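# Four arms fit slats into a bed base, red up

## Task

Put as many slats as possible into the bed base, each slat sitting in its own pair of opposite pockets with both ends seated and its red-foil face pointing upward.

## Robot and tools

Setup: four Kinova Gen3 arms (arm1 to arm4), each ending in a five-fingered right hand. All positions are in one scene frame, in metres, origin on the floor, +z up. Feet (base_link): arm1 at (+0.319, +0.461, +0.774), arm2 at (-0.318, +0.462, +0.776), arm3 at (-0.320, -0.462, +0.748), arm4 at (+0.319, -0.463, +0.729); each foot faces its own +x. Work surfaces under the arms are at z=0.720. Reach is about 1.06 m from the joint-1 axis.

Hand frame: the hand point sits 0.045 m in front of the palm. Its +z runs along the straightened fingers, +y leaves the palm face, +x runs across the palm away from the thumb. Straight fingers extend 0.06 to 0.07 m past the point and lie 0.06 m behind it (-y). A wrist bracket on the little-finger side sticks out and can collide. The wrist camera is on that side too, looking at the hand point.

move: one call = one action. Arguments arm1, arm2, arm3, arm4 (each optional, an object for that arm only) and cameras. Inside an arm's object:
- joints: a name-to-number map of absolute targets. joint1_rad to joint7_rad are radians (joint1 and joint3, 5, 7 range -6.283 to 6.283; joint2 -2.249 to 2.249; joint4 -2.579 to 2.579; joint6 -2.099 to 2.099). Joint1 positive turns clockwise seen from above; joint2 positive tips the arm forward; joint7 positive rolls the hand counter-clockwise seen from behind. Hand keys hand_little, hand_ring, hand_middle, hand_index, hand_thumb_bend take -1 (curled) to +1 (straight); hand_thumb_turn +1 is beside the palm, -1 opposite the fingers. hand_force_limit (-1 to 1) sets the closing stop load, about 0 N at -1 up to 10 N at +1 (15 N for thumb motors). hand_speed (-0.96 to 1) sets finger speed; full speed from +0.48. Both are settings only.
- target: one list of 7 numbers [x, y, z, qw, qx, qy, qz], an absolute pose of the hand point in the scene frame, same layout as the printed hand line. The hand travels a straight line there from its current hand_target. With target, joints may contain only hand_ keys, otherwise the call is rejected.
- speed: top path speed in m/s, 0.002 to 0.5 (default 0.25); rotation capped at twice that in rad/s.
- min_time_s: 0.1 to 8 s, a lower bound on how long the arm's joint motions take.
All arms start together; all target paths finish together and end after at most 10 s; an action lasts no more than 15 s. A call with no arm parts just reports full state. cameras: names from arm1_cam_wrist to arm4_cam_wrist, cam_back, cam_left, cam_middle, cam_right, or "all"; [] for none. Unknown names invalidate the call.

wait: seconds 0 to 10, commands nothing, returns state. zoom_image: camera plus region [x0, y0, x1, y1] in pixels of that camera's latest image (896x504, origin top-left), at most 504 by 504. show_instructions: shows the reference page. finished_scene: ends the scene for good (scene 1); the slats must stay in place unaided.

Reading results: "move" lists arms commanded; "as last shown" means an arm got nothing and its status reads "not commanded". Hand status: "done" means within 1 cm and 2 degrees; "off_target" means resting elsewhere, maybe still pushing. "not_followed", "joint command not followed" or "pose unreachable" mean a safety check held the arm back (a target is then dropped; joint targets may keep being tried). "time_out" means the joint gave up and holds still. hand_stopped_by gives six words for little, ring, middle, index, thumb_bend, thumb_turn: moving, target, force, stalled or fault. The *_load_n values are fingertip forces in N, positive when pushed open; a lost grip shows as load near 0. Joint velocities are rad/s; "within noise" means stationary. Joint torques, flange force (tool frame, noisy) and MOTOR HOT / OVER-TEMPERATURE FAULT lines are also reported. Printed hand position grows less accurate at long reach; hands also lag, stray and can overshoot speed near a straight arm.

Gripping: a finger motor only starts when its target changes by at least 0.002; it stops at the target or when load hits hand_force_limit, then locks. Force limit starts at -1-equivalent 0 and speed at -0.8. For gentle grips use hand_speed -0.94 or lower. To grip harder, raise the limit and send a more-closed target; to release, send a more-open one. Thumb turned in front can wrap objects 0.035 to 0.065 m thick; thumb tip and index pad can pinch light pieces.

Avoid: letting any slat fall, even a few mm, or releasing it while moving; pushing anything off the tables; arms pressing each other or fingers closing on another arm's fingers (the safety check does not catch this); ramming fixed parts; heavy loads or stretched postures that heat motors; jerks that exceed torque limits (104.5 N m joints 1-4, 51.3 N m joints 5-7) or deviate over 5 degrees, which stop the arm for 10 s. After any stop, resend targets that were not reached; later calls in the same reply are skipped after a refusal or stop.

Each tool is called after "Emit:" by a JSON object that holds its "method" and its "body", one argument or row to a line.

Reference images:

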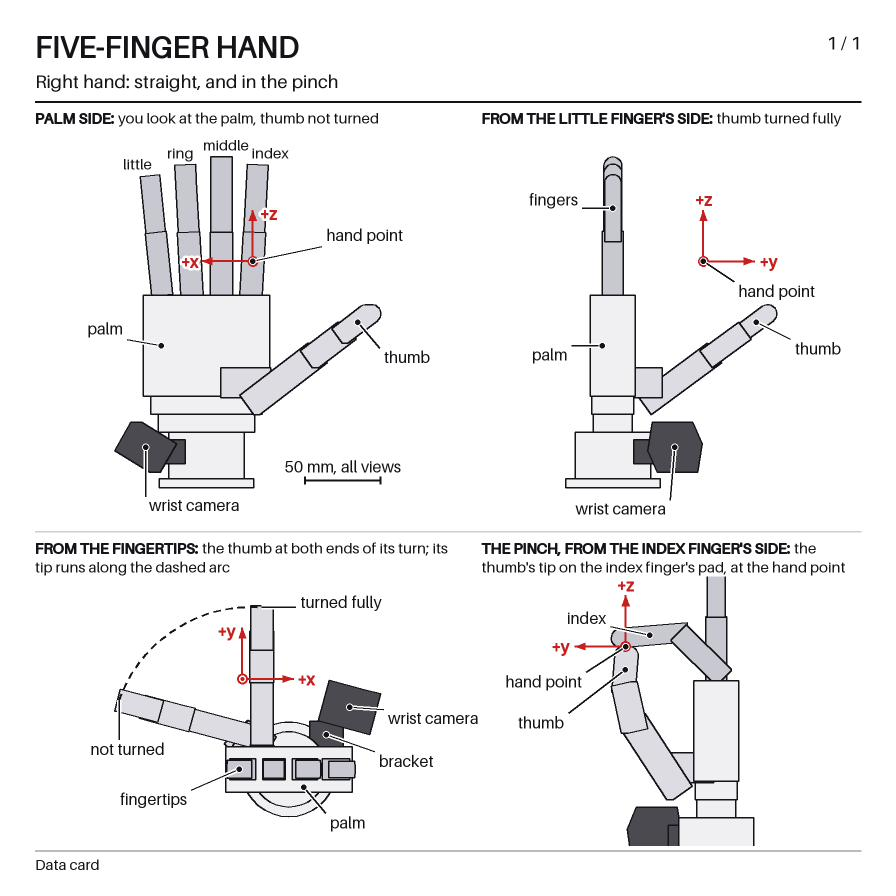

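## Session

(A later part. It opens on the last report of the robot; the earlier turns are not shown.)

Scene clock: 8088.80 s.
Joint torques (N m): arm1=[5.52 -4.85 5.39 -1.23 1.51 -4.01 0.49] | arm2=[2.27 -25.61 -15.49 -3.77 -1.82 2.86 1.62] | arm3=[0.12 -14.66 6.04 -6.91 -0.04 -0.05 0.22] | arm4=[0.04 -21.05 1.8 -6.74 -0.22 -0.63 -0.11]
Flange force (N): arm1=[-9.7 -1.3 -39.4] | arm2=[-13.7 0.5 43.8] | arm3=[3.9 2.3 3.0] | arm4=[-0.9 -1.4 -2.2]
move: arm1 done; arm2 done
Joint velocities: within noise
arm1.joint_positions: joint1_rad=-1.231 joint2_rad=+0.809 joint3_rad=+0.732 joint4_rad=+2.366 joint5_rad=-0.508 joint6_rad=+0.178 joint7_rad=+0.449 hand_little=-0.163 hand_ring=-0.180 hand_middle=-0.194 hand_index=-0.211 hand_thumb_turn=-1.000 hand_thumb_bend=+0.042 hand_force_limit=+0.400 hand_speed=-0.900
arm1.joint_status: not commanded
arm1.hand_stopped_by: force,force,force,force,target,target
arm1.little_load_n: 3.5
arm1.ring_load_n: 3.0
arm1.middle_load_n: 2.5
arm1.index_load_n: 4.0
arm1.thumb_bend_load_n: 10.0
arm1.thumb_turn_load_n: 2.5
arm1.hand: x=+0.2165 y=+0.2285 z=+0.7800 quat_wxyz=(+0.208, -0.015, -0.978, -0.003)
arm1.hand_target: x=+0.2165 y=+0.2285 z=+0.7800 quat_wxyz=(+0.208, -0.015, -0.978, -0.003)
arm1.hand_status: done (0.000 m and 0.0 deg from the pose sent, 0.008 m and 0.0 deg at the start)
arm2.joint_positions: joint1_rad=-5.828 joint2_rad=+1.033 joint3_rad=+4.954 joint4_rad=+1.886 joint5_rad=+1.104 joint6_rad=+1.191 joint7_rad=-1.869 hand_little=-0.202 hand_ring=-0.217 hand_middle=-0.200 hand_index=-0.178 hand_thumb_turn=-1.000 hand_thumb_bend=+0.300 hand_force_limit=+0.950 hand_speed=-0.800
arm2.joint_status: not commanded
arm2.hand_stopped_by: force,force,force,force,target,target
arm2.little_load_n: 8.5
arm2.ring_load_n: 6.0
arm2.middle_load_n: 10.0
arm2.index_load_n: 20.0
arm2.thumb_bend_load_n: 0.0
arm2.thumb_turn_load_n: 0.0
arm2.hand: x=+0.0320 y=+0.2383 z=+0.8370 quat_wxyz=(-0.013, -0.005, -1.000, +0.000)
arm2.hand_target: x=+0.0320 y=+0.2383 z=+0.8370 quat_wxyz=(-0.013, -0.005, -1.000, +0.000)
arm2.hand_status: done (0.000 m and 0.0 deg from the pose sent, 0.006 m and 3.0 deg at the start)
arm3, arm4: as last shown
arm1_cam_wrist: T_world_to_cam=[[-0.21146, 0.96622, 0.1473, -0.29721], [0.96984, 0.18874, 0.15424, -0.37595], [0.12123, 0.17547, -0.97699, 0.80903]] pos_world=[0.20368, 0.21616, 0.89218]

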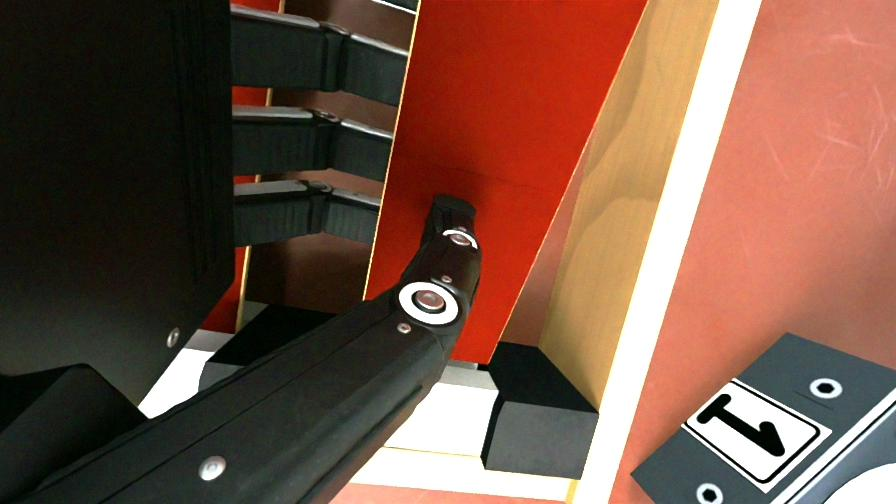

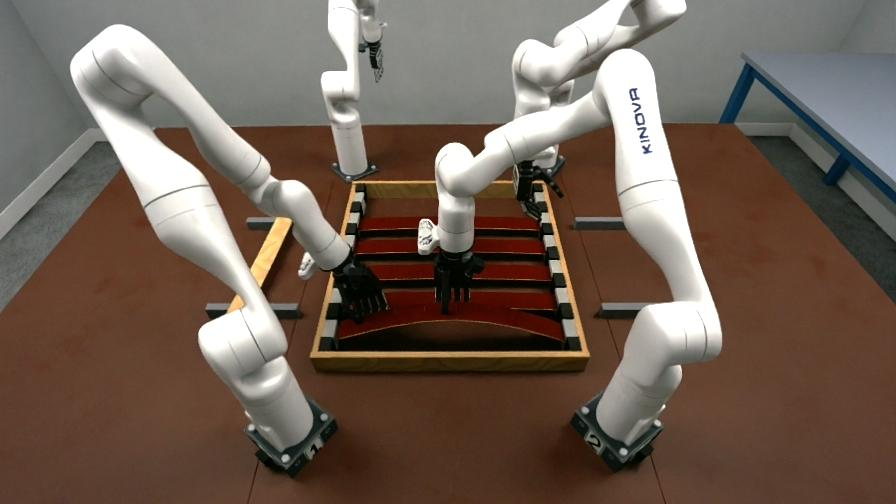

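Emit:
{"method": "move", "body": {
  "arm2": {"target": [0.0320, 0.2368, 0.8320, 0.01309, 0.00523, 0.9999, -0.0001], "speed": 0.04},
  "arm1": {"target": [0.2158, 0.2255, 0.7710, -0.20788, 0.01537, 0.97803, 0.0033], "speed": 0.04},
  "cameras": ["arm1_cam_wrist"]
}}

Emit:
{"method": "zoom_image", "body": {
  "camera": "arm1_cam_wrist",
  "region": [360, 240, 620, 440]
}}

Scene clock: 8143.97 s.
Joint torques (N m): arm1=[5.15 -4.86 3.81 -0.84 0.79 -3.19 0.08] | arm2=[4.56 -26.49 -13.99 -1.34 -2.38 5 1.93] | arm3=[0.15 -14.67 6 -7.07 -0.07 -0.04 0.22] | arm4=[0.06 -21.01 1.77 -6.72 -0.24 -0.64 -0.09]
Flange force (N): arm1=[-5.4 -2.5 -42.2] | arm2=[-22.7 0.5 47.2] | arm3=[4.6 2.6 3.2] | arm4=[-1.0 -1.3 -2.2]
move: arm1 done; arm2 done
Joint velocities: within noise
arm1.joint_positions: joint1_rad=-1.206 joint2_rad=+0.830 joint3_rad=+0.699 joint4_rad=+2.358 joint5_rad=-0.520 joint6_rad=+0.154 joint7_rad=+0.449 hand_little=-0.163 hand_ring=-0.181 hand_middle=-0.194 hand_index=-0.211 hand_thumb_turn=-1.000 hand_thumb_bend=+0.042 hand_force_limit=+0.400 hand_speed=-0.900
arm1.joint_status: not commanded
arm1.hand_stopped_by: force,force,force,force,target,target
arm1.little_load_n: 0.0
arm1.ring_load_n: 1.5
arm1.middle_load_n: 1.5
arm1.index_load_n: 4.5
arm1.thumb_bend_load_n: 12.5
arm1.thumb_turn_load_n: 4.0
arm1.hand: x=+0.2158 y=+0.2255 z=+0.7710 quat_wxyz=(+0.208, -0.015, -0.978, -0.003)
arm1.hand_target: x=+0.2158 y=+0.2255 z=+0.7710 quat_wxyz=(+0.208, -0.015, -0.978, -0.003)
arm1.hand_status: done (0.000 m and 0.0 deg from the pose sent, 0.010 m and 0.0 deg at the start)
arm2.joint_positions: joint1_rad=-5.830 joint2_rad=+1.041 joint3_rad=+4.963 joint4_rad=+1.886 joint5_rad=+1.115 joint6_rad=+1.184 joint7_rad=-1.870 hand_little=-0.202 hand_ring=-0.217 hand_middle=-0.200 hand_index=-0.178 hand_thumb_turn=-1.000 hand_thumb_bend=+0.300 hand_force_limit=+0.950 hand_speed=-0.800
arm2.joint_status: not commanded
arm2.hand_stopped_by: force,force,force,force,target,target
arm2.little_load_n: 4.5
arm2.ring_load_n: 4.0
arm2.middle_load_n: 11.5
arm2.index_load_n: 27.0
arm2.thumb_bend_load_n: -0.5
arm2.thumb_turn_load_n: 0.0
arm2.hand: x=+0.0320 y=+0.2368 z=+0.8320 quat_wxyz=(-0.013, -0.005, -1.000, +0.000)
arm2.hand_target: x=+0.0320 y=+0.2368 z=+0.8320 quat_wxyz=(-0.013, -0.005, -1.000, +0.000)
arm2.hand_status: done (0.000 m and 0.0 deg from the pose sent, 0.005 m and 0.0 deg at the start)
arm3, arm4: as last shown
arm3.index_load_n: 0.5
arm3.thumb_turn_load_n: 0.0
arm1_cam_wrist: T_world_to_cam=[[-0.21147, 0.96621, 0.14739, -0.29321], [0.96984, 0.18873, 0.15426, -0.37333], [0.12123, 0.17557, -0.97697, 0.80081]] pos_world=[0.20298, 0.21316, 0.88318]

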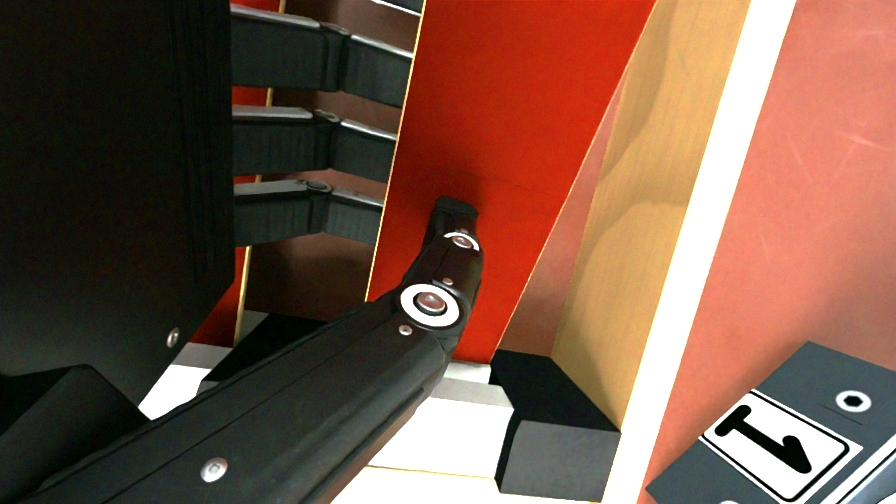

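Scaled by 1.938 from the camera's image (finer frame: 1280x720).

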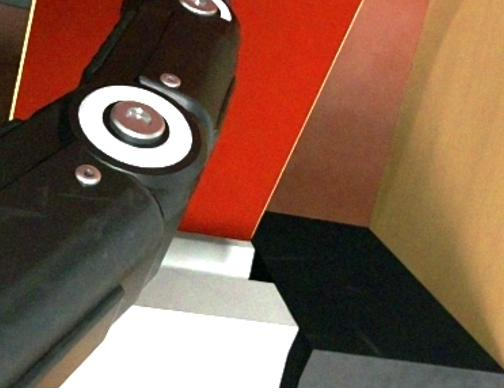

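Emit:
{"method": "zoom_image", "body": {
  "camera": "arm1_cam_wrist",
  "region": [430, 320, 550, 420]
}}

Scaled by 4.200 from the camera's image (finer frame: 1280x720).

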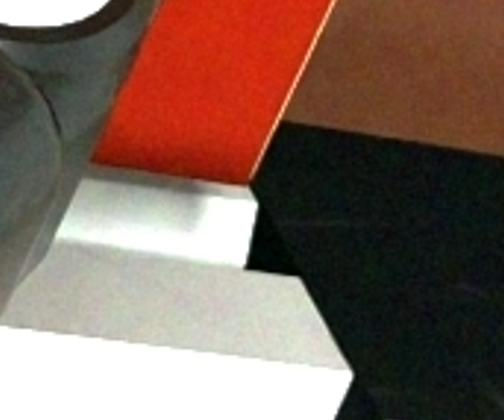

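Emit:
{"method": "move", "body": {
  "arm2": {"target": [0.0340, 0.2364, 0.8285, 0.01309, 0.00523, 0.9999, -0.0001], "speed": 0.04},
  "arm1": {"target": [0.2170, 0.2247, 0.7730, -0.2079, 0.01537, 0.97803, 0.0033], "speed": 0.04},
  "cameras": ["arm1_cam_wrist"]
}}

Emit:
{"method": "zoom_image", "body": {
  "camera": "arm1_cam_wrist",
  "region": [430, 320, 550, 420]
}}

Scene clock: 8237.57 s.
Joint torques (N m): arm1=[6.66 -4.52 7.56 -0.3 2.09 -4.48 0.79] | arm2=[0.41 -25.61 -17.54 -6.86 -0.66 -0.22 0.93] | arm3=[0.1 -14.66 5.95 -6.98 -0.13 -0.07 0.19] | arm4=[0.07 -21.02 1.76 -6.73 -0.21 -0.64 -0.09]
Flange force (N): arm1=[-15.0 -2.5 -37.4] | arm2=[-3.6 1.2 39.8] | arm3=[4.3 2.3 2.9] | arm4=[-0.9 -1.3 -2.2]
move: arm1 done; arm2 done
Joint velocities: within noise
arm1.joint_positions: joint1_rad=-1.216 joint2_rad=+0.828 joint3_rad=+0.709 joint4_rad=+2.356 joint5_rad=-0.518 joint6_rad=+0.166 joint7_rad=+0.447 hand_little=-0.163 hand_ring=-0.181 hand_middle=-0.194 hand_index=-0.211 hand_thumb_turn=-1.000 hand_thumb_bend=+0.043 hand_force_limit=+0.400 hand_speed=-0.900
arm1.joint_status: not commanded
arm1.hand_stopped_by: force,force,force,force,target,target
arm1.little_load_n: 4.5
arm1.ring_load_n: 4.0
arm1.middle_load_n: 2.5
arm1.index_load_n: 3.0
arm1.thumb_bend_load_n: 13.0
arm1.thumb_turn_load_n: 5.5
arm1.hand: x=+0.2170 y=+0.2247 z=+0.7730 quat_wxyz=(+0.208, -0.015, -0.978, -0.003)
arm1.hand_target: x=+0.2170 y=+0.2247 z=+0.7730 quat_wxyz=(+0.208, -0.015, -0.978, -0.003)
arm1.hand_status: done (0.000 m and 0.0 deg from the pose sent, 0.002 m and 0.0 deg at the start)
arm2.joint_positions: joint1_rad=-5.837 joint2_rad=+1.048 joint3_rad=+4.969 joint4_rad=+1.883 joint5_rad=+1.122 joint6_rad=+1.181 joint7_rad=-1.873 hand_little=-0.202 hand_ring=-0.217 hand_middle=-0.200 hand_index=-0.178 hand_thumb_turn=-1.000 hand_thumb_bend=+0.300 hand_force_limit=+0.950 hand_speed=-0.800
arm2.joint_status: not commanded
arm2.hand_stopped_by: force,force,force,force,target,target
arm2.little_load_n: 6.5
arm2.ring_load_n: 6.0
arm2.middle_load_n: 9.5
arm2.index_load_n: 19.5
arm2.thumb_bend_load_n: 0.0
arm2.thumb_turn_load_n: 0.0
arm2.hand: x=+0.0340 y=+0.2364 z=+0.8285 quat_wxyz=(-0.013, -0.005, -1.000, +0.000)
arm2.hand_target: x=+0.0340 y=+0.2364 z=+0.8285 quat_wxyz=(-0.013, -0.005, -1.000, +0.000)
arm2.hand_status: done (0.000 m and 0.0 deg from the pose sent, 0.004 m and 0.0 deg at the start)
arm3, arm4: as last shown
arm3.ring_load_n: 0.5
arm3.middle_load_n: 0.5
arm3.index_load_n: 0.0
arm1_cam_wrist: T_world_to_cam=[[-0.21147, 0.96621, 0.14739, -0.29246], [0.96984, 0.18873, 0.15426, -0.37475], [0.12123, 0.17557, -0.97697, 0.80275]] pos_world=[0.20428, 0.21236, 0.88518]

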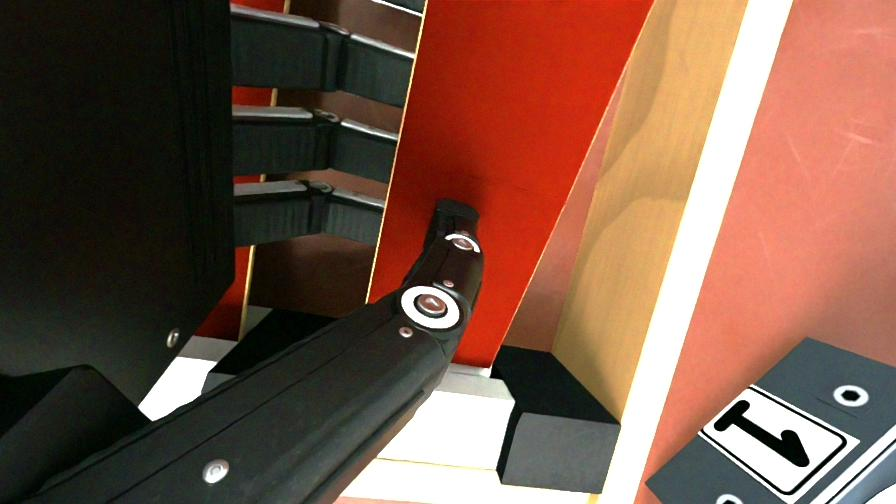

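Scaled by 4.200 from the camera's image (finer frame: 1280x720).

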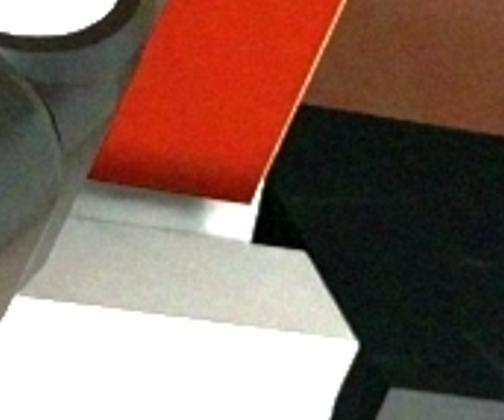

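Emit:
{"method": "move", "body": {
  "arm2": {"target": [0.0355, 0.2360, 0.8225, 0.01309, 0.00523, 0.9999, -0.0001], "speed": 0.04},
  "arm1": {"target": [0.2220, 0.2245, 0.7708, -0.18649, 0.01543, 0.98233, 0.0029], "speed": 0.04},
  "cameras": ["arm1_cam_wrist"]
}}

Emit:
{"method": "zoom_image", "body": {
  "camera": "arm1_cam_wrist",
  "region": [430, 320, 550, 420]
}}

Scene clock: 8253.87 s.
Joint torques (N m): arm1=[2.58 -6.62 0.92 -0.14 0.07 -1.22 -0.37] | arm2=[1.3 -27.65 -18.43 -7.43 -0.48 0.09 0.96] | arm3=[0.16 -14.67 6.06 -7.04 -0.09 -0.04 0.19] | arm4=[0.07 -21.02 1.78 -6.72 -0.22 -0.63 -0.09]
Flange force (N): arm1=[1.9 -4.1 -33.6] | arm2=[-4.8 2.8 45.3] | arm3=[4.5 2.5 3.2] | arm4=[-0.9 -1.3 -2.2]
move: arm1 done; arm2 done
Joint velocities: within noise
arm1.joint_positions: joint1_rad=-1.157 joint2_rad=+0.799 joint3_rad=+0.660 joint4_rad=+2.355 joint5_rad=-0.516 joint6_rad=+0.161 joint7_rad=+0.469 hand_little=-0.163 hand_ring=-0.181 hand_middle=-0.194 hand_index=-0.211 hand_thumb_turn=-1.000 hand_thumb_bend=+0.043 hand_force_limit=+0.400 hand_speed=-0.900
arm1.joint_status: not commanded
arm1.hand_stopped_by: force,force,force,force,target,target
arm1.little_load_n: 3.5
arm1.ring_load_n: 3.0
arm1.middle_load_n: 2.5
arm1.index_load_n: 3.0
arm1.thumb_bend_load_n: 14.0
arm1.thumb_turn_load_n: 1.5
arm1.hand: x=+0.2220 y=+0.2245 z=+0.7708 quat_wxyz=(+0.186, -0.015, -0.982, -0.003)
arm1.hand_target: x=+0.2220 y=+0.2245 z=+0.7708 quat_wxyz=(+0.186, -0.015, -0.982, -0.003)
arm1.hand_status: done (0.000 m and 0.0 deg from the pose sent, 0.005 m and 2.5 deg at the start)
arm2.joint_positions: joint1_rad=-5.844 joint2_rad=+1.059 joint3_rad=+4.980 joint4_rad=+1.882 joint5_rad=+1.135 joint6_rad=+1.174 joint7_rad=-1.879 hand_little=-0.202 hand_ring=-0.217 hand_middle=-0.200 hand_index=-0.178 hand_thumb_turn=-1.000 hand_thumb_bend=+0.300 hand_force_limit=+0.950 hand_speed=-0.800
arm2.joint_status: not commanded
arm2.hand_stopped_by: force,force,force,force,target,target
arm2.little_load_n: 7.0
arm2.ring_load_n: 7.5
arm2.middle_load_n: 11.5
arm2.index_load_n: 21.5
arm2.thumb_bend_load_n: 0.0
arm2.thumb_turn_load_n: 0.0
arm2.hand: x=+0.0355 y=+0.2360 z=+0.8225 quat_wxyz=(-0.013, -0.005, -1.000, +0.000)
arm2.hand_target: x=+0.0355 y=+0.2360 z=+0.8225 quat_wxyz=(-0.013, -0.005, -1.000, +0.000)
arm2.hand_status: done (0.000 m and 0.0 deg from the pose sent, 0.006 m and 0.0 deg at the start)
arm3, arm4: as last shown
arm3.ring_load_n: 0.0
arm3.middle_load_n: 0.0
arm1_cam_wrist: T_world_to_cam=[[-0.2177, 0.9664, 0.13665, -0.28122], [0.96219, 0.18902, 0.19613, -0.40976], [0.16371, 0.17418, -0.97101, 0.78631]] pos_world=[0.20431, 0.21226, 0.88231]

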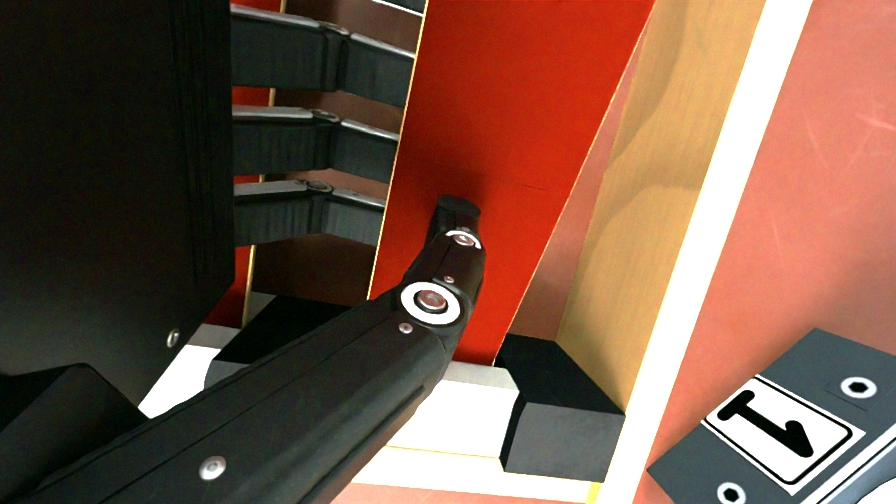

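Scaled by 4.200 from the camera's image (finer frame: 1280x720).

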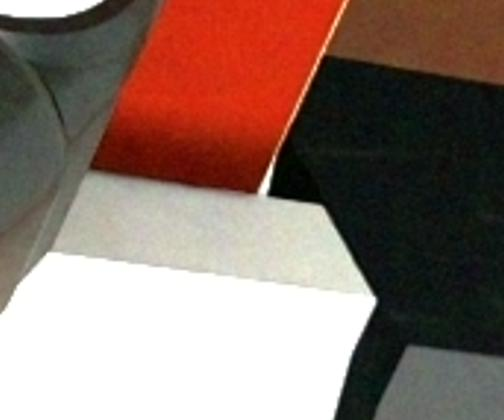

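Emit:
{"method": "move", "body": {
  "arm2": {"target": [0.0380, 0.2360, 0.8125, 0.01309, 0.00523, 0.9999, -0.0001], "speed": 0.05},
  "arm1": {"target": [0.2280, 0.2245, 0.7678, -0.15642, 0.01551, 0.98757, 0.0025], "speed": 0.05},
  "cameras": ["arm1_cam_wrist"]
}}

Emit:
{"method": "zoom_image", "body": {
  "camera": "arm1_cam_wrist",
  "region": [430, 320, 550, 420]
}}

Scene clock: 8262.23 s.
Joint torques (N m): arm1=[-2.67 -10.75 -5.87 -1.89 -2.01 1.67 -1.56] | arm2=[-5.05 -23.43 -21.99 -12.54 0.78 -7.05 -0.93] | arm3=[0.18 -14.68 6.03 -7.04 -0.08 -0.05 0.18] | arm4=[0.06 -21.04 1.78 -6.74 -0.22 -0.63 -0.08]
Flange force (N): arm1=[18.9 -1.3 -22.8] | arm2=[19.7 -1.1 27.6] | arm3=[4.5 2.5 3.2] | arm4=[-0.9 -1.3 -2.2]
move: arm1 done; arm2 done
Joint velocities: within noise
arm1.joint_positions: joint1_rad=-1.066 joint2_rad=+0.764 joint3_rad=+0.584 joint4_rad=+2.352 joint5_rad=-0.514 joint6_rad=+0.155 joint7_rad=+0.504 hand_little=-0.163 hand_ring=-0.181 hand_middle=-0.194 hand_index=-0.211 hand_thumb_turn=-1.000 hand_thumb_bend=+0.043 hand_force_limit=+0.400 hand_speed=-0.900
arm1.joint_status: not commanded
arm1.hand_stopped_by: force,force,force,force,target,target
arm1.little_load_n: 1.0
arm1.ring_load_n: 1.5
arm1.middle_load_n: 2.5
arm1.index_load_n: 5.5
arm1.thumb_bend_load_n: 13.0
arm1.thumb_turn_load_n: -2.0
arm1.hand: x=+0.2280 y=+0.2245 z=+0.7678 quat_wxyz=(+0.156, -0.016, -0.988, -0.002)
arm1.hand_target: x=+0.2280 y=+0.2245 z=+0.7678 quat_wxyz=(+0.156, -0.016, -0.988, -0.002)
arm1.hand_status: done (0.000 m and 0.0 deg from the pose sent, 0.007 m and 3.5 deg at the start)
arm2.joint_positions: joint1_rad=-5.856 joint2_rad=+1.077 joint3_rad=+4.997 joint4_rad=+1.882 joint5_rad=+1.156 joint6_rad=+1.162 joint7_rad=-1.891 hand_little=-0.202 hand_ring=-0.217 hand_middle=-0.200 hand_index=-0.179 hand_thumb_turn=-1.000 hand_thumb_bend=+0.300 hand_force_limit=+0.950 hand_speed=-0.800
arm2.joint_status: not commanded
arm2.hand_stopped_by: force,force,force,force,target,target
arm2.little_load_n: 5.0
arm2.ring_load_n: 6.0
arm2.middle_load_n: 8.5
arm2.index_load_n: 10.5
arm2.thumb_bend_load_n: 0.0
arm2.thumb_turn_load_n: 0.0
arm2.hand: x=+0.0380 y=+0.2360 z=+0.8125 quat_wxyz=(-0.013, -0.005, -1.000, +0.000)
arm2.hand_target: x=+0.0380 y=+0.2360 z=+0.8125 quat_wxyz=(-0.013, -0.005, -1.000, +0.000)
arm2.hand_status: done (0.000 m and 0.0 deg from the pose sent, 0.010 m and 0.0 deg at the start)
arm3, arm4: as last shown
arm1_cam_wrist: T_world_to_cam=[[-0.22547, 0.96666, 0.12133, -0.26601], [0.94846, 0.18933, 0.25411, -0.4564], [0.22267, 0.17237, -0.95953, 0.76057]] pos_world=[0.20355, 0.21246, 0.87805]

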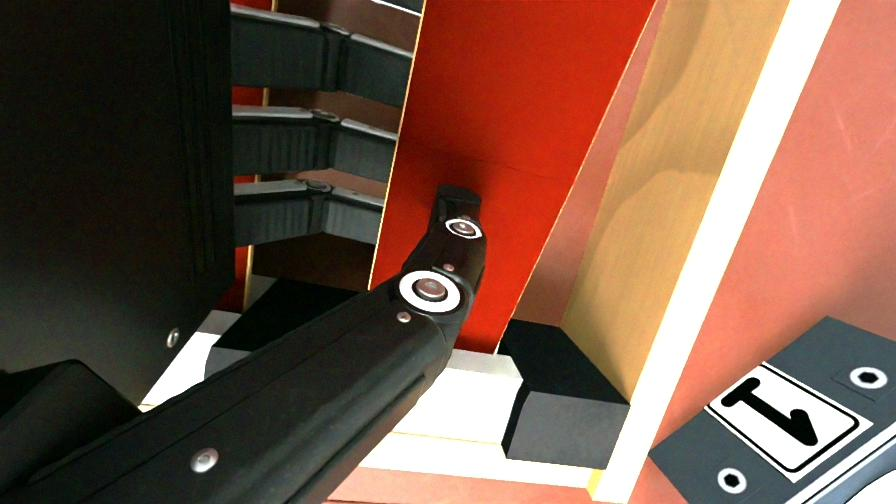

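Scaled by 4.200 from the camera's image (finer frame: 1280x720).

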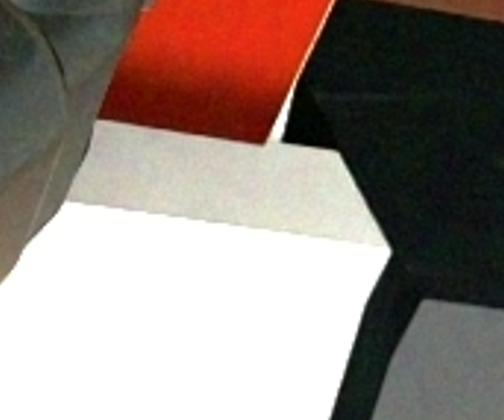

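Emit:
{"method": "move", "body": {
  "arm2": {"target": [0.0390, 0.2365, 0.8020, 0.01309, 0.00523, 0.9999, -0.0001], "speed": 0.05},
  "arm1": {"target": [0.2290, 0.2250, 0.7658, -0.13051, 0.01557, 0.99132, 0.0021], "speed": 0.05},
  "cameras": ["arm1_cam_wrist", "arm2_cam_wrist", "cam_back"]
}}

Emit:
{"method": "zoom_image", "body": {
  "camera": "arm1_cam_wrist",
  "region": [430, 320, 550, 420]
}}

Emit:
{"method": "zoom_image", "body": {
  "camera": "cam_back",
  "region": [300, 270, 600, 360]
}}

Scene clock: 8284.27 s.
Joint torques (N m): arm1=[-0.65 -10.53 -2.3 -0.34 -0.73 1.06 -0.8] | arm2=[-1.36 -17.39 -11.56 -4.47 0.58 -1.54 0.09] | arm3=[0.1 -14.74 5.98 -6.99 -0.09 -0.07 0.21] | arm4=[0.04 -21.03 1.78 -6.74 -0.21 -0.63 -0.09]
Flange force (N): arm1=[7.7 -3.7 -17.0] | arm2=[2.9 -0.9 8.2] | arm3=[4.2 2.3 3.1] | arm4=[-0.9 -1.4 -2.2]
move: arm1 done; arm2 done
Joint velocities: within noise
arm1.joint_positions: joint1_rad=-0.967 joint2_rad=+0.737 joint3_rad=+0.513 joint4_rad=+2.349 joint5_rad=-0.508 joint6_rad=+0.149 joint7_rad=+0.543 hand_little=-0.163 hand_ring=-0.181 hand_middle=-0.194 hand_index=-0.211 hand_thumb_turn=-1.000 hand_thumb_bend=+0.043 hand_force_limit=+0.400 hand_speed=-0.900
arm1.joint_status: not commanded
arm1.hand_stopped_by: force,force,force,force,target,target
arm1.little_load_n: 0.0
arm1.ring_load_n: 1.0
arm1.middle_load_n: 3.0
arm1.index_load_n: 7.5
arm1.thumb_bend_load_n: 11.0
arm1.thumb_turn_load_n: -1.5
arm1.hand: x=+0.2290 y=+0.2250 z=+0.7658 quat_wxyz=(+0.131, -0.016, -0.991, -0.002)
arm1.hand_target: x=+0.2290 y=+0.2250 z=+0.7658 quat_wxyz=(+0.131, -0.016, -0.991, -0.002)
arm1.hand_status: done (0.000 m and 0.0 deg from the pose sent, 0.002 m and 3.0 deg at the start)
arm2.joint_positions: joint1_rad=-5.865 joint2_rad=+1.094 joint3_rad=+5.014 joint4_rad=+1.887 joint5_rad=+1.179 joint6_rad=+1.148 joint7_rad=-1.905 hand_little=-0.203 hand_ring=-0.218 hand_middle=-0.201 hand_index=-0.180 hand_thumb_turn=-1.000 hand_thumb_bend=+0.300 hand_force_limit=+0.950 hand_speed=-0.800
arm2.joint_status: not commanded
arm2.hand_stopped_by: force,force,force,force,target,target
arm2.little_load_n: 0.0
arm2.ring_load_n: 0.5
arm2.middle_load_n: 4.5
arm2.index_load_n: 4.5
arm2.thumb_bend_load_n: 0.0
arm2.thumb_turn_load_n: 0.0
arm2.hand: x=+0.0390 y=+0.2365 z=+0.8020 quat_wxyz=(-0.013, -0.005, -1.000, +0.000)
arm2.hand_target: x=+0.0390 y=+0.2365 z=+0.8020 quat_wxyz=(-0.013, -0.005, -1.000, +0.000)
arm2.hand_status: done (0.000 m and 0.0 deg from the pose sent, 0.011 m and 0.0 deg at the start)
arm3.joint_positions: joint1_rad=-1.023 joint2_rad=+0.818 joint3_rad=+1.332 joint4_rad=+1.636 joint5_rad=-0.818 joint6_rad=+1.337 joint7_rad=-0.550 hand_little=+0.300 hand_ring=+0.300 hand_middle=+0.300 hand_index=+0.300 hand_thumb_turn=-1.000 hand_thumb_bend=+0.800 hand_force_limit=+0.000 hand_speed=+0.200
arm3.joint_status: not commanded
arm3.hand_stopped_by: target,target,target,target,target,target
arm3.little_load_n: 0.0
arm3.ring_load_n: 0.5
arm3.middle_load_n: 0.5
arm3.index_load_n: 0.0
arm3.thumb_bend_load_n: 0.0
arm3.thumb_turn_load_n: 0.0
arm3.hand: x=-0.2260 y=+0.0101 z=+0.9406 quat_wxyz=(-0.008, +0.707, -0.707, -0.004)
arm3.hand_target: x=-0.2260 y=+0.0101 z=+0.9406 quat_wxyz=(-0.008, +0.707, -0.707, -0.004)
arm3.hand_status: not commanded
arm4.joint_positions: joint1_rad=+3.778 joint2_rad=+0.900 joint3_rad=+0.000 joint4_rad=+1.300 joint5_rad=+0.000 joint6_rad=+0.600 joint7_rad=-1.821 hand_little=+1.000 hand_ring=+1.000 hand_middle=+1.000 hand_index=+1.000 hand_thumb_turn=+1.000 hand_thumb_bend=+1.000 hand_force_limit=+0.000 hand_speed=-0.800
arm4.joint_status: not commanded
arm4.hand_stopped_by: target,target,target,target,target,target
arm4.little_load_n: 0.0
arm4.ring_load_n: 0.0
arm4.middle_load_n: 0.0
arm4.index_load_n: 0.0
arm4.thumb_bend_load_n: 0.0
arm4.thumb_turn_load_n: 0.0
arm4.hand: x=+0.3472 y=-1.1959 z=+0.8062 quat_wxyz=(-0.132, -0.777, -0.606, +0.111)
arm4.hand_target: x=+0.3472 y=-1.1959 z=+0.8062 quat_wxyz=(-0.132, -0.777, -0.606, +0.111)
arm4.hand_status: not commanded
arm1_cam_wrist: T_world_to_cam=[[-0.2315, 0.96685, 0.10774, -0.25429], [0.93387, 0.18984, 0.30306, -0.49127], [0.27256, 0.17078, -0.94686, 0.7376]] pos_world=[0.19887, 0.21316, 0.87468]
arm2_cam_wrist: T_world_to_cam=[[-0.20757, 0.97819, -0.00736, -0.21566], [0.80678, 0.17544, 0.56421, -0.53004], [0.5532, 0.11117, -0.8256, 0.73011]] pos_world=[-0.02104, 0.22278, 0.90024]

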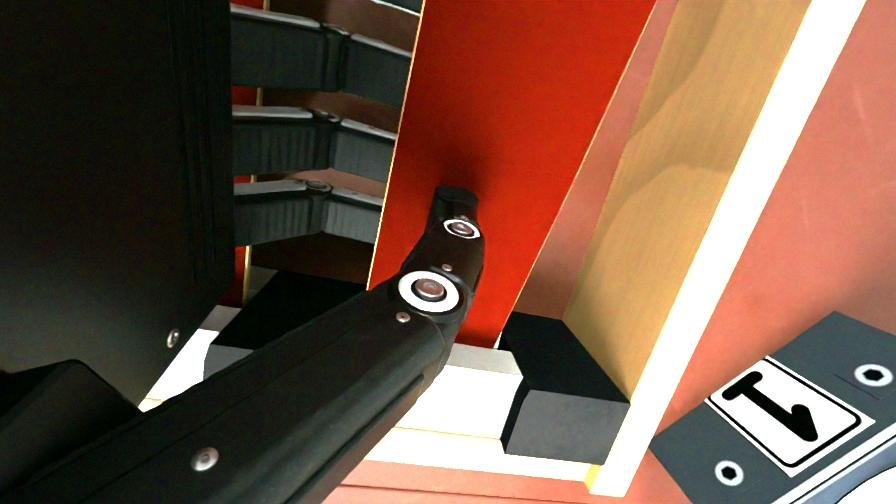

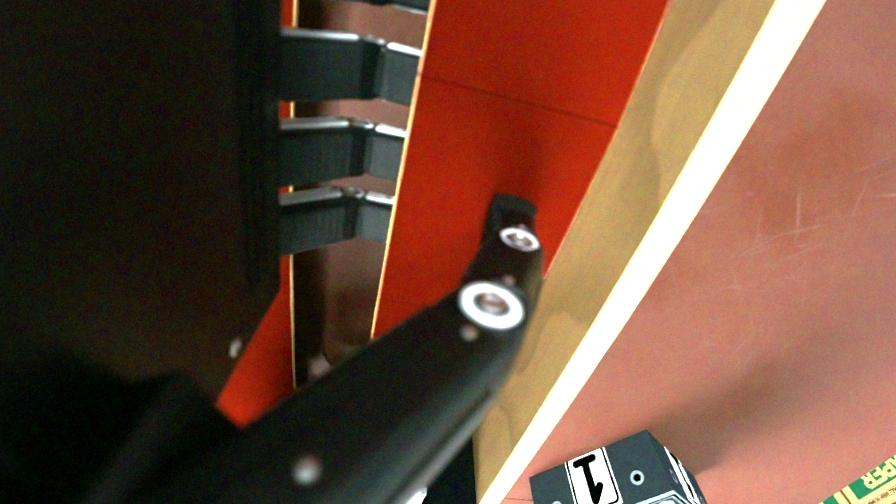

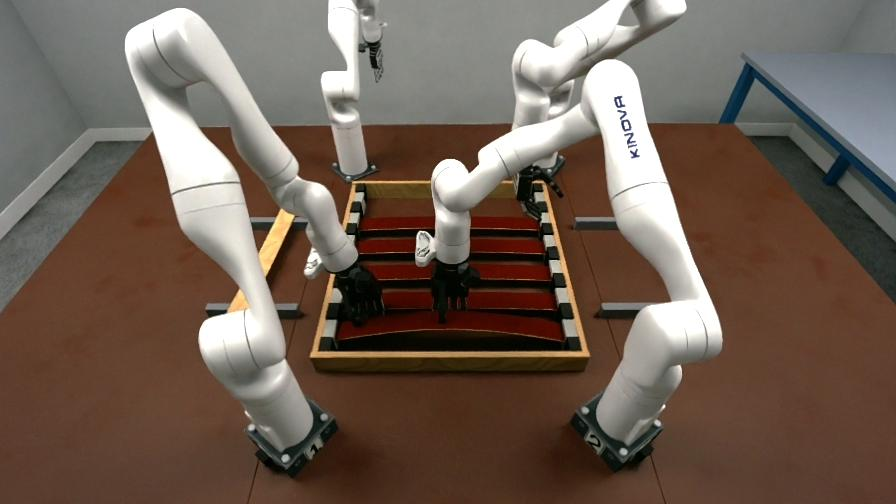

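Scaled by 4.200 from the camera's image (finer frame: 1280x720).

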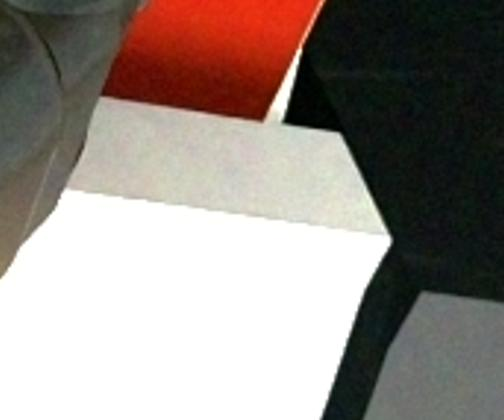

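Scaled by 1.680 from the camera's image (finer frame: 1280x720).

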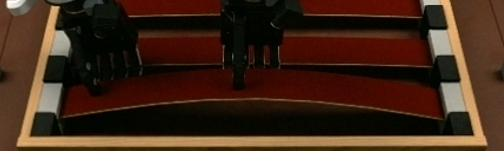

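Emit:
{"method": "move", "body": {
  "arm2": {"target": [0.0385, 0.2368, 0.7915, 0.004, 0.00523, 0.99998, 0], "speed": 0.05},
  "arm1": {"target": [0.2300, 0.2255, 0.7631, -0.10452, 0.01562, 0.9944, 0.0016], "speed": 0.05},
  "cameras": []
}}

Emit:
{"method": "move", "body": {
  "arm2": {"target": [0.0375, 0.2370, 0.7790, 0, 0.00523, 0.99999, 0], "speed": 0.05},
  "arm1": {"target": [0.2310, 0.2258, 0.7596, -0.06975, 0.01567, 0.99744, 0.0011], "speed": 0.05},
  "cameras": ["arm1_cam_wrist", "arm2_cam_wrist", "cam_back"]
}}

Emit:
{"method": "zoom_image", "body": {
  "camera": "arm1_cam_wrist",
  "region": [430, 320, 550, 420]
}}

Emit:
{"method": "zoom_image", "body": {
  "camera": "cam_back",
  "region": [300, 270, 600, 360]
}}

Scene clock: 8306.00 s.
Joint torques (N m): arm1=[-0.91 -10.86 -2.76 0.11 -0.59 1.52 -0.71] | arm2=[-5.81 -2.04 -1.12 6.1 -1.03 -0.13 0.57] | arm3=[0.11 -14.71 6.01 -7.04 -0.09 -0.07 0.2] | arm4=[0.01 -21.05 1.76 -6.73 -0.2 -0.61 -0.1]
Flange force (N): arm1=[7.3 -4.3 -14.3] | arm2=[0.2 -15.2 -35.2] | arm3=[4.4 2.4 3.1] | arm4=[-0.9 -1.4 -2.1]
move: arm1 done; arm2 done
Joint velocities: within noise
arm1.joint_positions: joint1_rad=-0.862 joint2_rad=+0.717 joint3_rad=+0.437 joint4_rad=+2.343 joint5_rad=-0.503 joint6_rad=+0.146 joint7_rad=+0.583 hand_little=-0.163 hand_ring=-0.181 hand_middle=-0.194 hand_index=-0.211 hand_thumb_turn=-1.000 hand_thumb_bend=+0.043 hand_force_limit=+0.400 hand_speed=-0.900
arm1.joint_status: not commanded
arm1.hand_stopped_by: force,force,force,force,target,target
arm1.little_load_n: 0.0
arm1.ring_load_n: 0.0
arm1.middle_load_n: 3.0
arm1.index_load_n: 9.5
arm1.thumb_bend_load_n: 11.0
arm1.thumb_turn_load_n: -1.5
arm1.hand: x=+0.2300 y=+0.2255 z=+0.7631 quat_wxyz=(+0.105, -0.016, -0.994, -0.002)
arm1.hand_target: x=+0.2300 y=+0.2255 z=+0.7631 quat_wxyz=(+0.105, -0.016, -0.994, -0.002)
arm1.hand_status: done (0.000 m and 0.0 deg from the pose sent, 0.003 m and 3.0 deg at the start)
arm2.joint_positions: joint1_rad=-5.885 joint2_rad=+1.110 joint3_rad=+5.035 joint4_rad=+1.878 joint5_rad=+1.190 joint6_rad=+1.153 joint7_rad=-1.913 hand_little=-0.203 hand_ring=-0.218 hand_middle=-0.201 hand_index=-0.180 hand_thumb_turn=-1.000 hand_thumb_bend=+0.300 hand_force_limit=+0.950 hand_speed=-0.800
arm2.joint_status: not commanded
arm2.hand_stopped_by: force,force,force,force,target,target
arm2.little_load_n: 0.0
arm2.ring_load_n: 0.5
arm2.middle_load_n: 0.0
arm2.index_load_n: 0.5
arm2.thumb_bend_load_n: 0.0
arm2.thumb_turn_load_n: -2.0
arm2.hand: x=+0.0385 y=+0.2368 z=+0.7915 quat_wxyz=(-0.004, -0.005, -1.000, +0.000)
arm2.hand_target: x=+0.0385 y=+0.2368 z=+0.7915 quat_wxyz=(-0.004, -0.005, -1.000, +0.000)
arm2.hand_status: done (0.000 m and 0.0 deg from the pose sent, 0.011 m and 1.0 deg at the start)
arm3, arm4: as last shown
arm3.ring_load_n: 0.0
arm3.middle_load_n: 0.0

Scene clock: 8307.20 s.
Joint torques (N m): arm1=[-1.82 -11.29 -4.28 0.2 -1.02 2.14 -0.93] | arm2=[-10.34 10.71 5.91 14.67 -2.94 0.31 1.02] | arm3=[0.06 -14.7 5.97 -7.01 -0.07 -0.1 0.16] | arm4=[0.05 -21.06 1.74 -6.71 -0.22 -0.64 -0.1]
Flange force (N): arm1=[10.1 -3.8 -12.4] | arm2=[-1.4 -29.4 -67.4] | arm3=[4.3 2.2 3.1] | arm4=[-1.1 -1.3 -2.1]
move: arm1 done; arm2 done
Joint velocities: within noise
arm1.joint_positions: joint1_rad=-0.719 joint2_rad=+0.703 joint3_rad=+0.334 joint4_rad=+2.329 joint5_rad=-0.496 joint6_rad=+0.151 joint7_rad=+0.638 hand_little=-0.163 hand_ring=-0.181 hand_middle=-0.194 hand_index=-0.211 hand_thumb_turn=-1.000 hand_thumb_bend=+0.043 hand_force_limit=+0.400 hand_speed=-0.900
arm1.joint_status: not commanded
arm1.hand_stopped_by: force,force,force,force,target,target
arm1.little_load_n: 0.0
arm1.ring_load_n: 0.0
arm1.middle_load_n: 3.0
arm1.index_load_n: 8.5
arm1.thumb_bend_load_n: 11.0
arm1.thumb_turn_load_n: -1.5
arm1.hand: x=+0.2310 y=+0.2258 z=+0.7596 quat_wxyz=(+0.070, -0.016, -0.997, -0.001)
arm1.hand_target: x=+0.2310 y=+0.2258 z=+0.7596 quat_wxyz=(+0.070, -0.016, -0.997, -0.001)
arm1.hand_status: done (0.000 m and 0.0 deg from the pose sent, 0.004 m and 4.0 deg at the start)
arm2.joint_positions: joint1_rad=-5.896 joint2_rad=+1.130 joint3_rad=+5.056 joint4_rad=+1.879 joint5_rad=+1.212 joint6_rad=+1.144 joint7_rad=-1.925 hand_little=-0.203 hand_ring=-0.218 hand_middle=-0.201 hand_index=-0.180 hand_thumb_turn=-1.000 hand_thumb_bend=+0.300 hand_force_limit=+0.950 hand_speed=-0.800
arm2.joint_status: not commanded
arm2.hand_stopped_by: force,force,force,force,target,target
arm2.little_load_n: 0.0
arm2.ring_load_n: 0.0
arm2.middle_load_n: 0.0
arm2.index_load_n: 0.0
arm2.thumb_bend_load_n: 0.0
arm2.thumb_turn_load_n: -1.5
arm2.hand: x=+0.0375 y=+0.2370 z=+0.7790 quat_wxyz=(+0.000, -0.005, -1.000, +0.000)
arm2.hand_target: x=+0.0375 y=+0.2370 z=+0.7790 quat_wxyz=(+0.000, -0.005, -1.000, +0.000)
arm2.hand_status: done (0.000 m and 0.0 deg from the pose sent, 0.013 m and 0.5 deg at the start)
arm3, arm4: as last shown
arm1_cam_wrist: T_world_to_cam=[[-0.24268, 0.9672, 0.07499, -0.22654], [0.89004, 0.19123, 0.41384, -0.56571], [0.38593, 0.16718, -0.90726, 0.67552]] pos_world=[0.18783, 0.21435, 0.86397]
arm2_cam_wrist: T_world_to_cam=[[-0.20769, 0.97819, -0.00156, -0.22109], [0.82129, 0.17524, 0.54292, -0.49983], [0.53136, 0.11147, -0.83978, 0.72376]] pos_world=[-0.01999, 0.22318, 0.87883]

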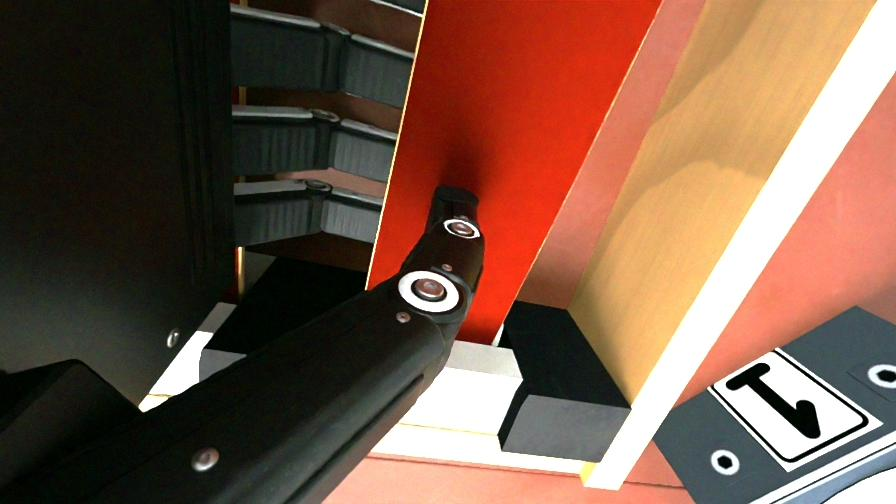

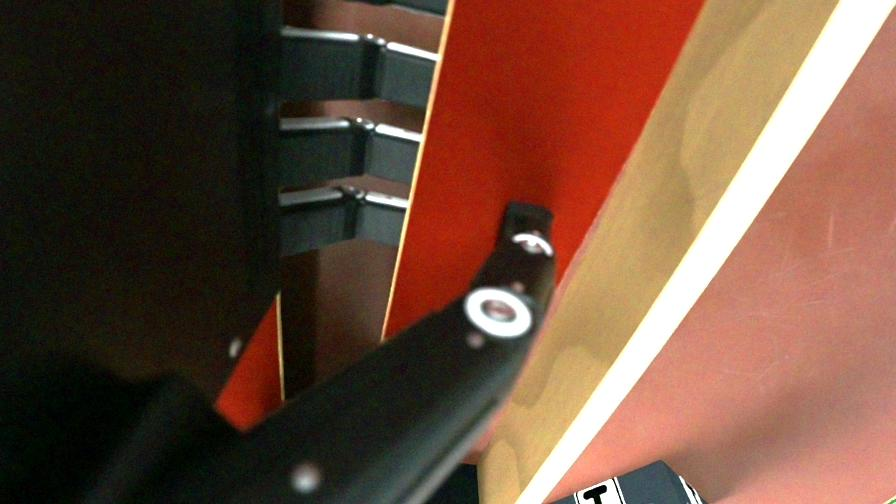

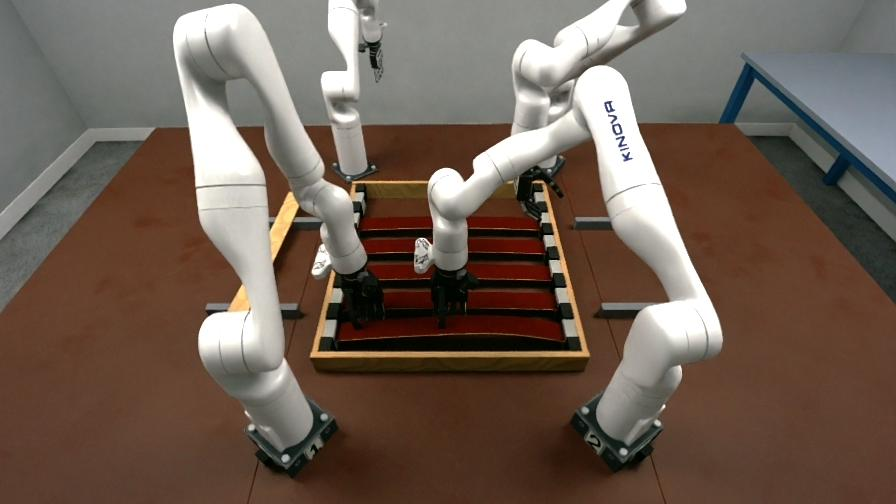

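Scaled by 4.200 from the camera's image (finer frame: 1280x720).

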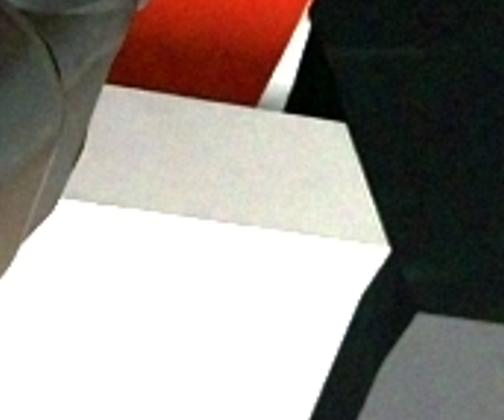

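Scaled by 1.680 from the camera's image (finer frame: 1280x720).

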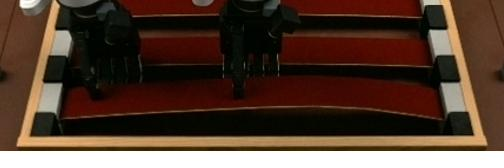

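Emit:
{"method": "move", "body": {
  "arm2": {"target": [0.0375, 0.2400, 0.7960, 0, 0.00523, 0.99999, 0], "speed": 0.06},
  "cameras": ["arm2_cam_wrist"]
}}

Scene clock: 8324.67 s.
Joint torques (N m): arm1=[-3.79 -9.33 -8.47 0.67 -2.21 3.45 -1.65] | arm2=[-2.13 -15.32 -10.13 -2.01 -0.21 -0.94 0.3] | arm3=[0.14 -14.68 5.97 -7 -0.1 -0.14 0.16] | arm4=[0.08 -21 1.81 -6.74 -0.21 -0.64 -0.09]
Flange force (N): arm1=[20.2 -3.8 -22.5] | arm2=[0.9 -4.2 3.5] | arm3=[4.4 2.4 2.9] | arm4=[-0.9 -1.3 -2.3]
move: arm2 done
Joint velocities: within noise
arm1, arm3, arm4: as last shown
arm1.joint_positions: joint1_rad=-0.719 joint2_rad=+0.703 joint3_rad=+0.334 joint4_rad=+2.329 joint5_rad=-0.496 joint6_rad=+0.150 joint7_rad=+0.639 hand_little=-0.163 hand_ring=-0.181 hand_middle=-0.194 hand_index=-0.211 hand_thumb_turn=-1.000 hand_thumb_bend=+0.043 hand_force_limit=+0.400 hand_speed=-0.900
arm1.index_load_n: 14.5
arm1.thumb_bend_load_n: 10.5
arm1.hand: x=+0.2309 y=+0.2258 z=+0.7596 quat_wxyz=(+0.070, -0.016, -0.997, -0.001)
arm2.joint_positions: joint1_rad=-5.890 joint2_rad=+1.101 joint3_rad=+5.029 joint4_rad=+1.879 joint5_rad=+1.176 joint6_rad=+1.164 joint7_rad=-1.915 hand_little=-0.203 hand_ring=-0.218 hand_middle=-0.201 hand_index=-0.180 hand_thumb_turn=-1.000 hand_thumb_bend=+0.299 hand_force_limit=+0.950 hand_speed=-0.800
arm2.joint_status: not commanded
arm2.hand_stopped_by: force,force,force,force,target,target
arm2.little_load_n: 0.0
arm2.ring_load_n: 0.5
arm2.middle_load_n: 2.5
arm2.index_load_n: 2.0
arm2.thumb_bend_load_n: -1.0
arm2.thumb_turn_load_n: 0.0
arm2.hand: x=+0.0375 y=+0.2400 z=+0.7960 quat_wxyz=(+0.000, -0.005, -1.000, +0.000)
arm2.hand_target: x=+0.0375 y=+0.2400 z=+0.7960 quat_wxyz=(+0.000, -0.005, -1.000, +0.000)
arm2.hand_status: done (0.000 m and 0.0 deg from the pose sent, 0.017 m and 0.0 deg at the start)
arm2_cam_wrist: T_world_to_cam=[[-0.20774, 0.97818, -0.00148, -0.22417], [0.82129, 0.17524, 0.54294, -0.50961], [0.53135, 0.11157, -0.83977, 0.73767]] pos_world=[-0.01999, 0.22628, 0.89583]

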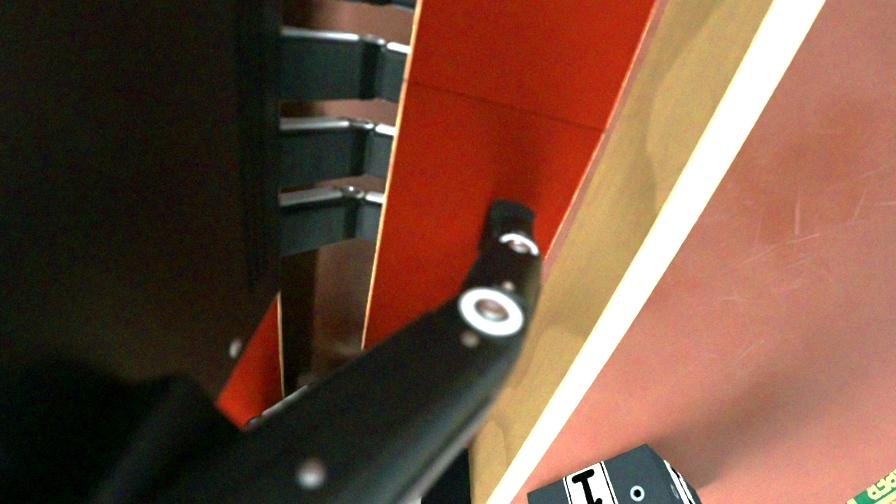

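Emit:
{"method": "move", "body": {
  "arm2": {"target": [0.0375, 0.2515, 0.7930, 0, 0.00523, 0.99999, 0], "speed": 0.06},
  "cameras": ["arm2_cam_wrist"]
}}

Scene clock: 8340.87 s.
Joint torques (N m): arm1=[-2.75 -11.21 -6.11 -1.02 -1.57 2.15 -1.25] | arm2=[-6.32 -6.88 -7 5.85 -3.19 -0.74 0.86] | arm3=[0.14 -14.71 5.99 -7.05 -0.06 -0.03 0.18] | arm4=[0.05 -21.06 1.77 -6.73 -0.2 -0.63 -0.1]
Flange force (N): arm1=[13.9 -1.6 -16.5] | arm2=[-2.6 -18.3 -13.6] | arm3=[4.5 2.4 3.3] | arm4=[-1.0 -1.4 -2.1]
move: arm2 done
Joint velocities: within noise
arm1, arm3, arm4: as last shown
arm1.joint_positions: joint1_rad=-0.719 joint2_rad=+0.703 joint3_rad=+0.334 joint4_rad=+2.329 joint5_rad=-0.496 joint6_rad=+0.151 joint7_rad=+0.638 hand_little=-0.163 hand_ring=-0.181 hand_middle=-0.194 hand_index=-0.211 hand_thumb_turn=-1.000 hand_thumb_bend=+0.043 hand_force_limit=+0.400 hand_speed=-0.900
arm1.middle_load_n: 3.5
arm1.index_load_n: 15.0
arm1.thumb_bend_load_n: 11.0
arm1.hand: x=+0.2310 y=+0.2258 z=+0.7596 quat_wxyz=(+0.070, -0.016, -0.997, -0.001)
arm2.joint_positions: joint1_rad=-5.905 joint2_rad=+1.099 joint3_rad=+5.031 joint4_rad=+1.906 joint5_rad=+1.186 joint6_rad=+1.151 joint7_rad=-1.956 hand_little=-0.203 hand_ring=-0.218 hand_middle=-0.201 hand_index=-0.180 hand_thumb_turn=-1.000 hand_thumb_bend=+0.298 hand_force_limit=+0.950 hand_speed=-0.800
arm2.joint_status: not commanded
arm2.hand_stopped_by: force,force,force,force,target,target
arm2.little_load_n: 0.0
arm2.ring_load_n: 0.0
arm2.middle_load_n: 1.5
arm2.index_load_n: 1.5
arm2.thumb_bend_load_n: -8.0
arm2.thumb_turn_load_n: 0.0
arm2.hand: x=+0.0375 y=+0.2514 z=+0.7930 quat_wxyz=(+0.000, -0.005, -1.000, +0.000)
arm2.hand_target: x=+0.0375 y=+0.2515 z=+0.7930 quat_wxyz=(+0.000, -0.005, -1.000, +0.000)
arm2.hand_status: done (0.000 m and 0.0 deg from the pose sent, 0.012 m and 0.0 deg at the start)
arm2_cam_wrist: T_world_to_cam=[[-0.20773, 0.97818, -0.00185, -0.23499], [0.82123, 0.17543, 0.54296, -0.51005], [0.53144, 0.11127, -0.83975, 0.73393]] pos_world=[-0.01999, 0.23768, 0.89283]

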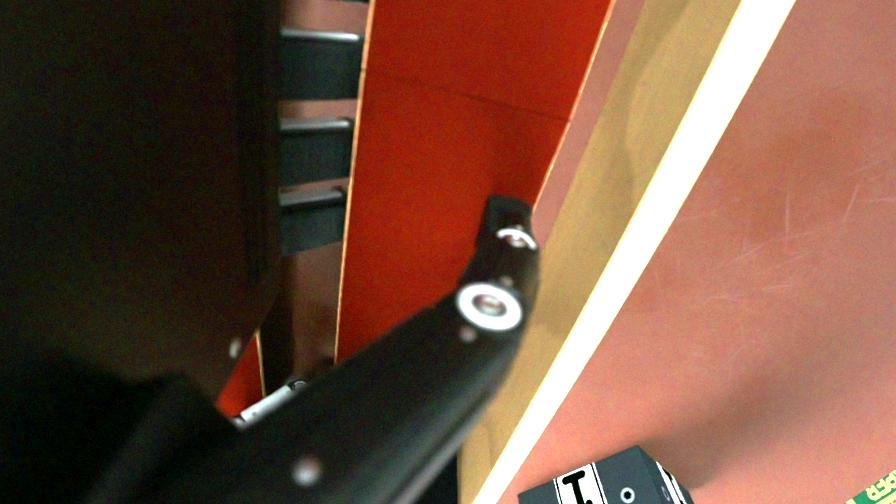

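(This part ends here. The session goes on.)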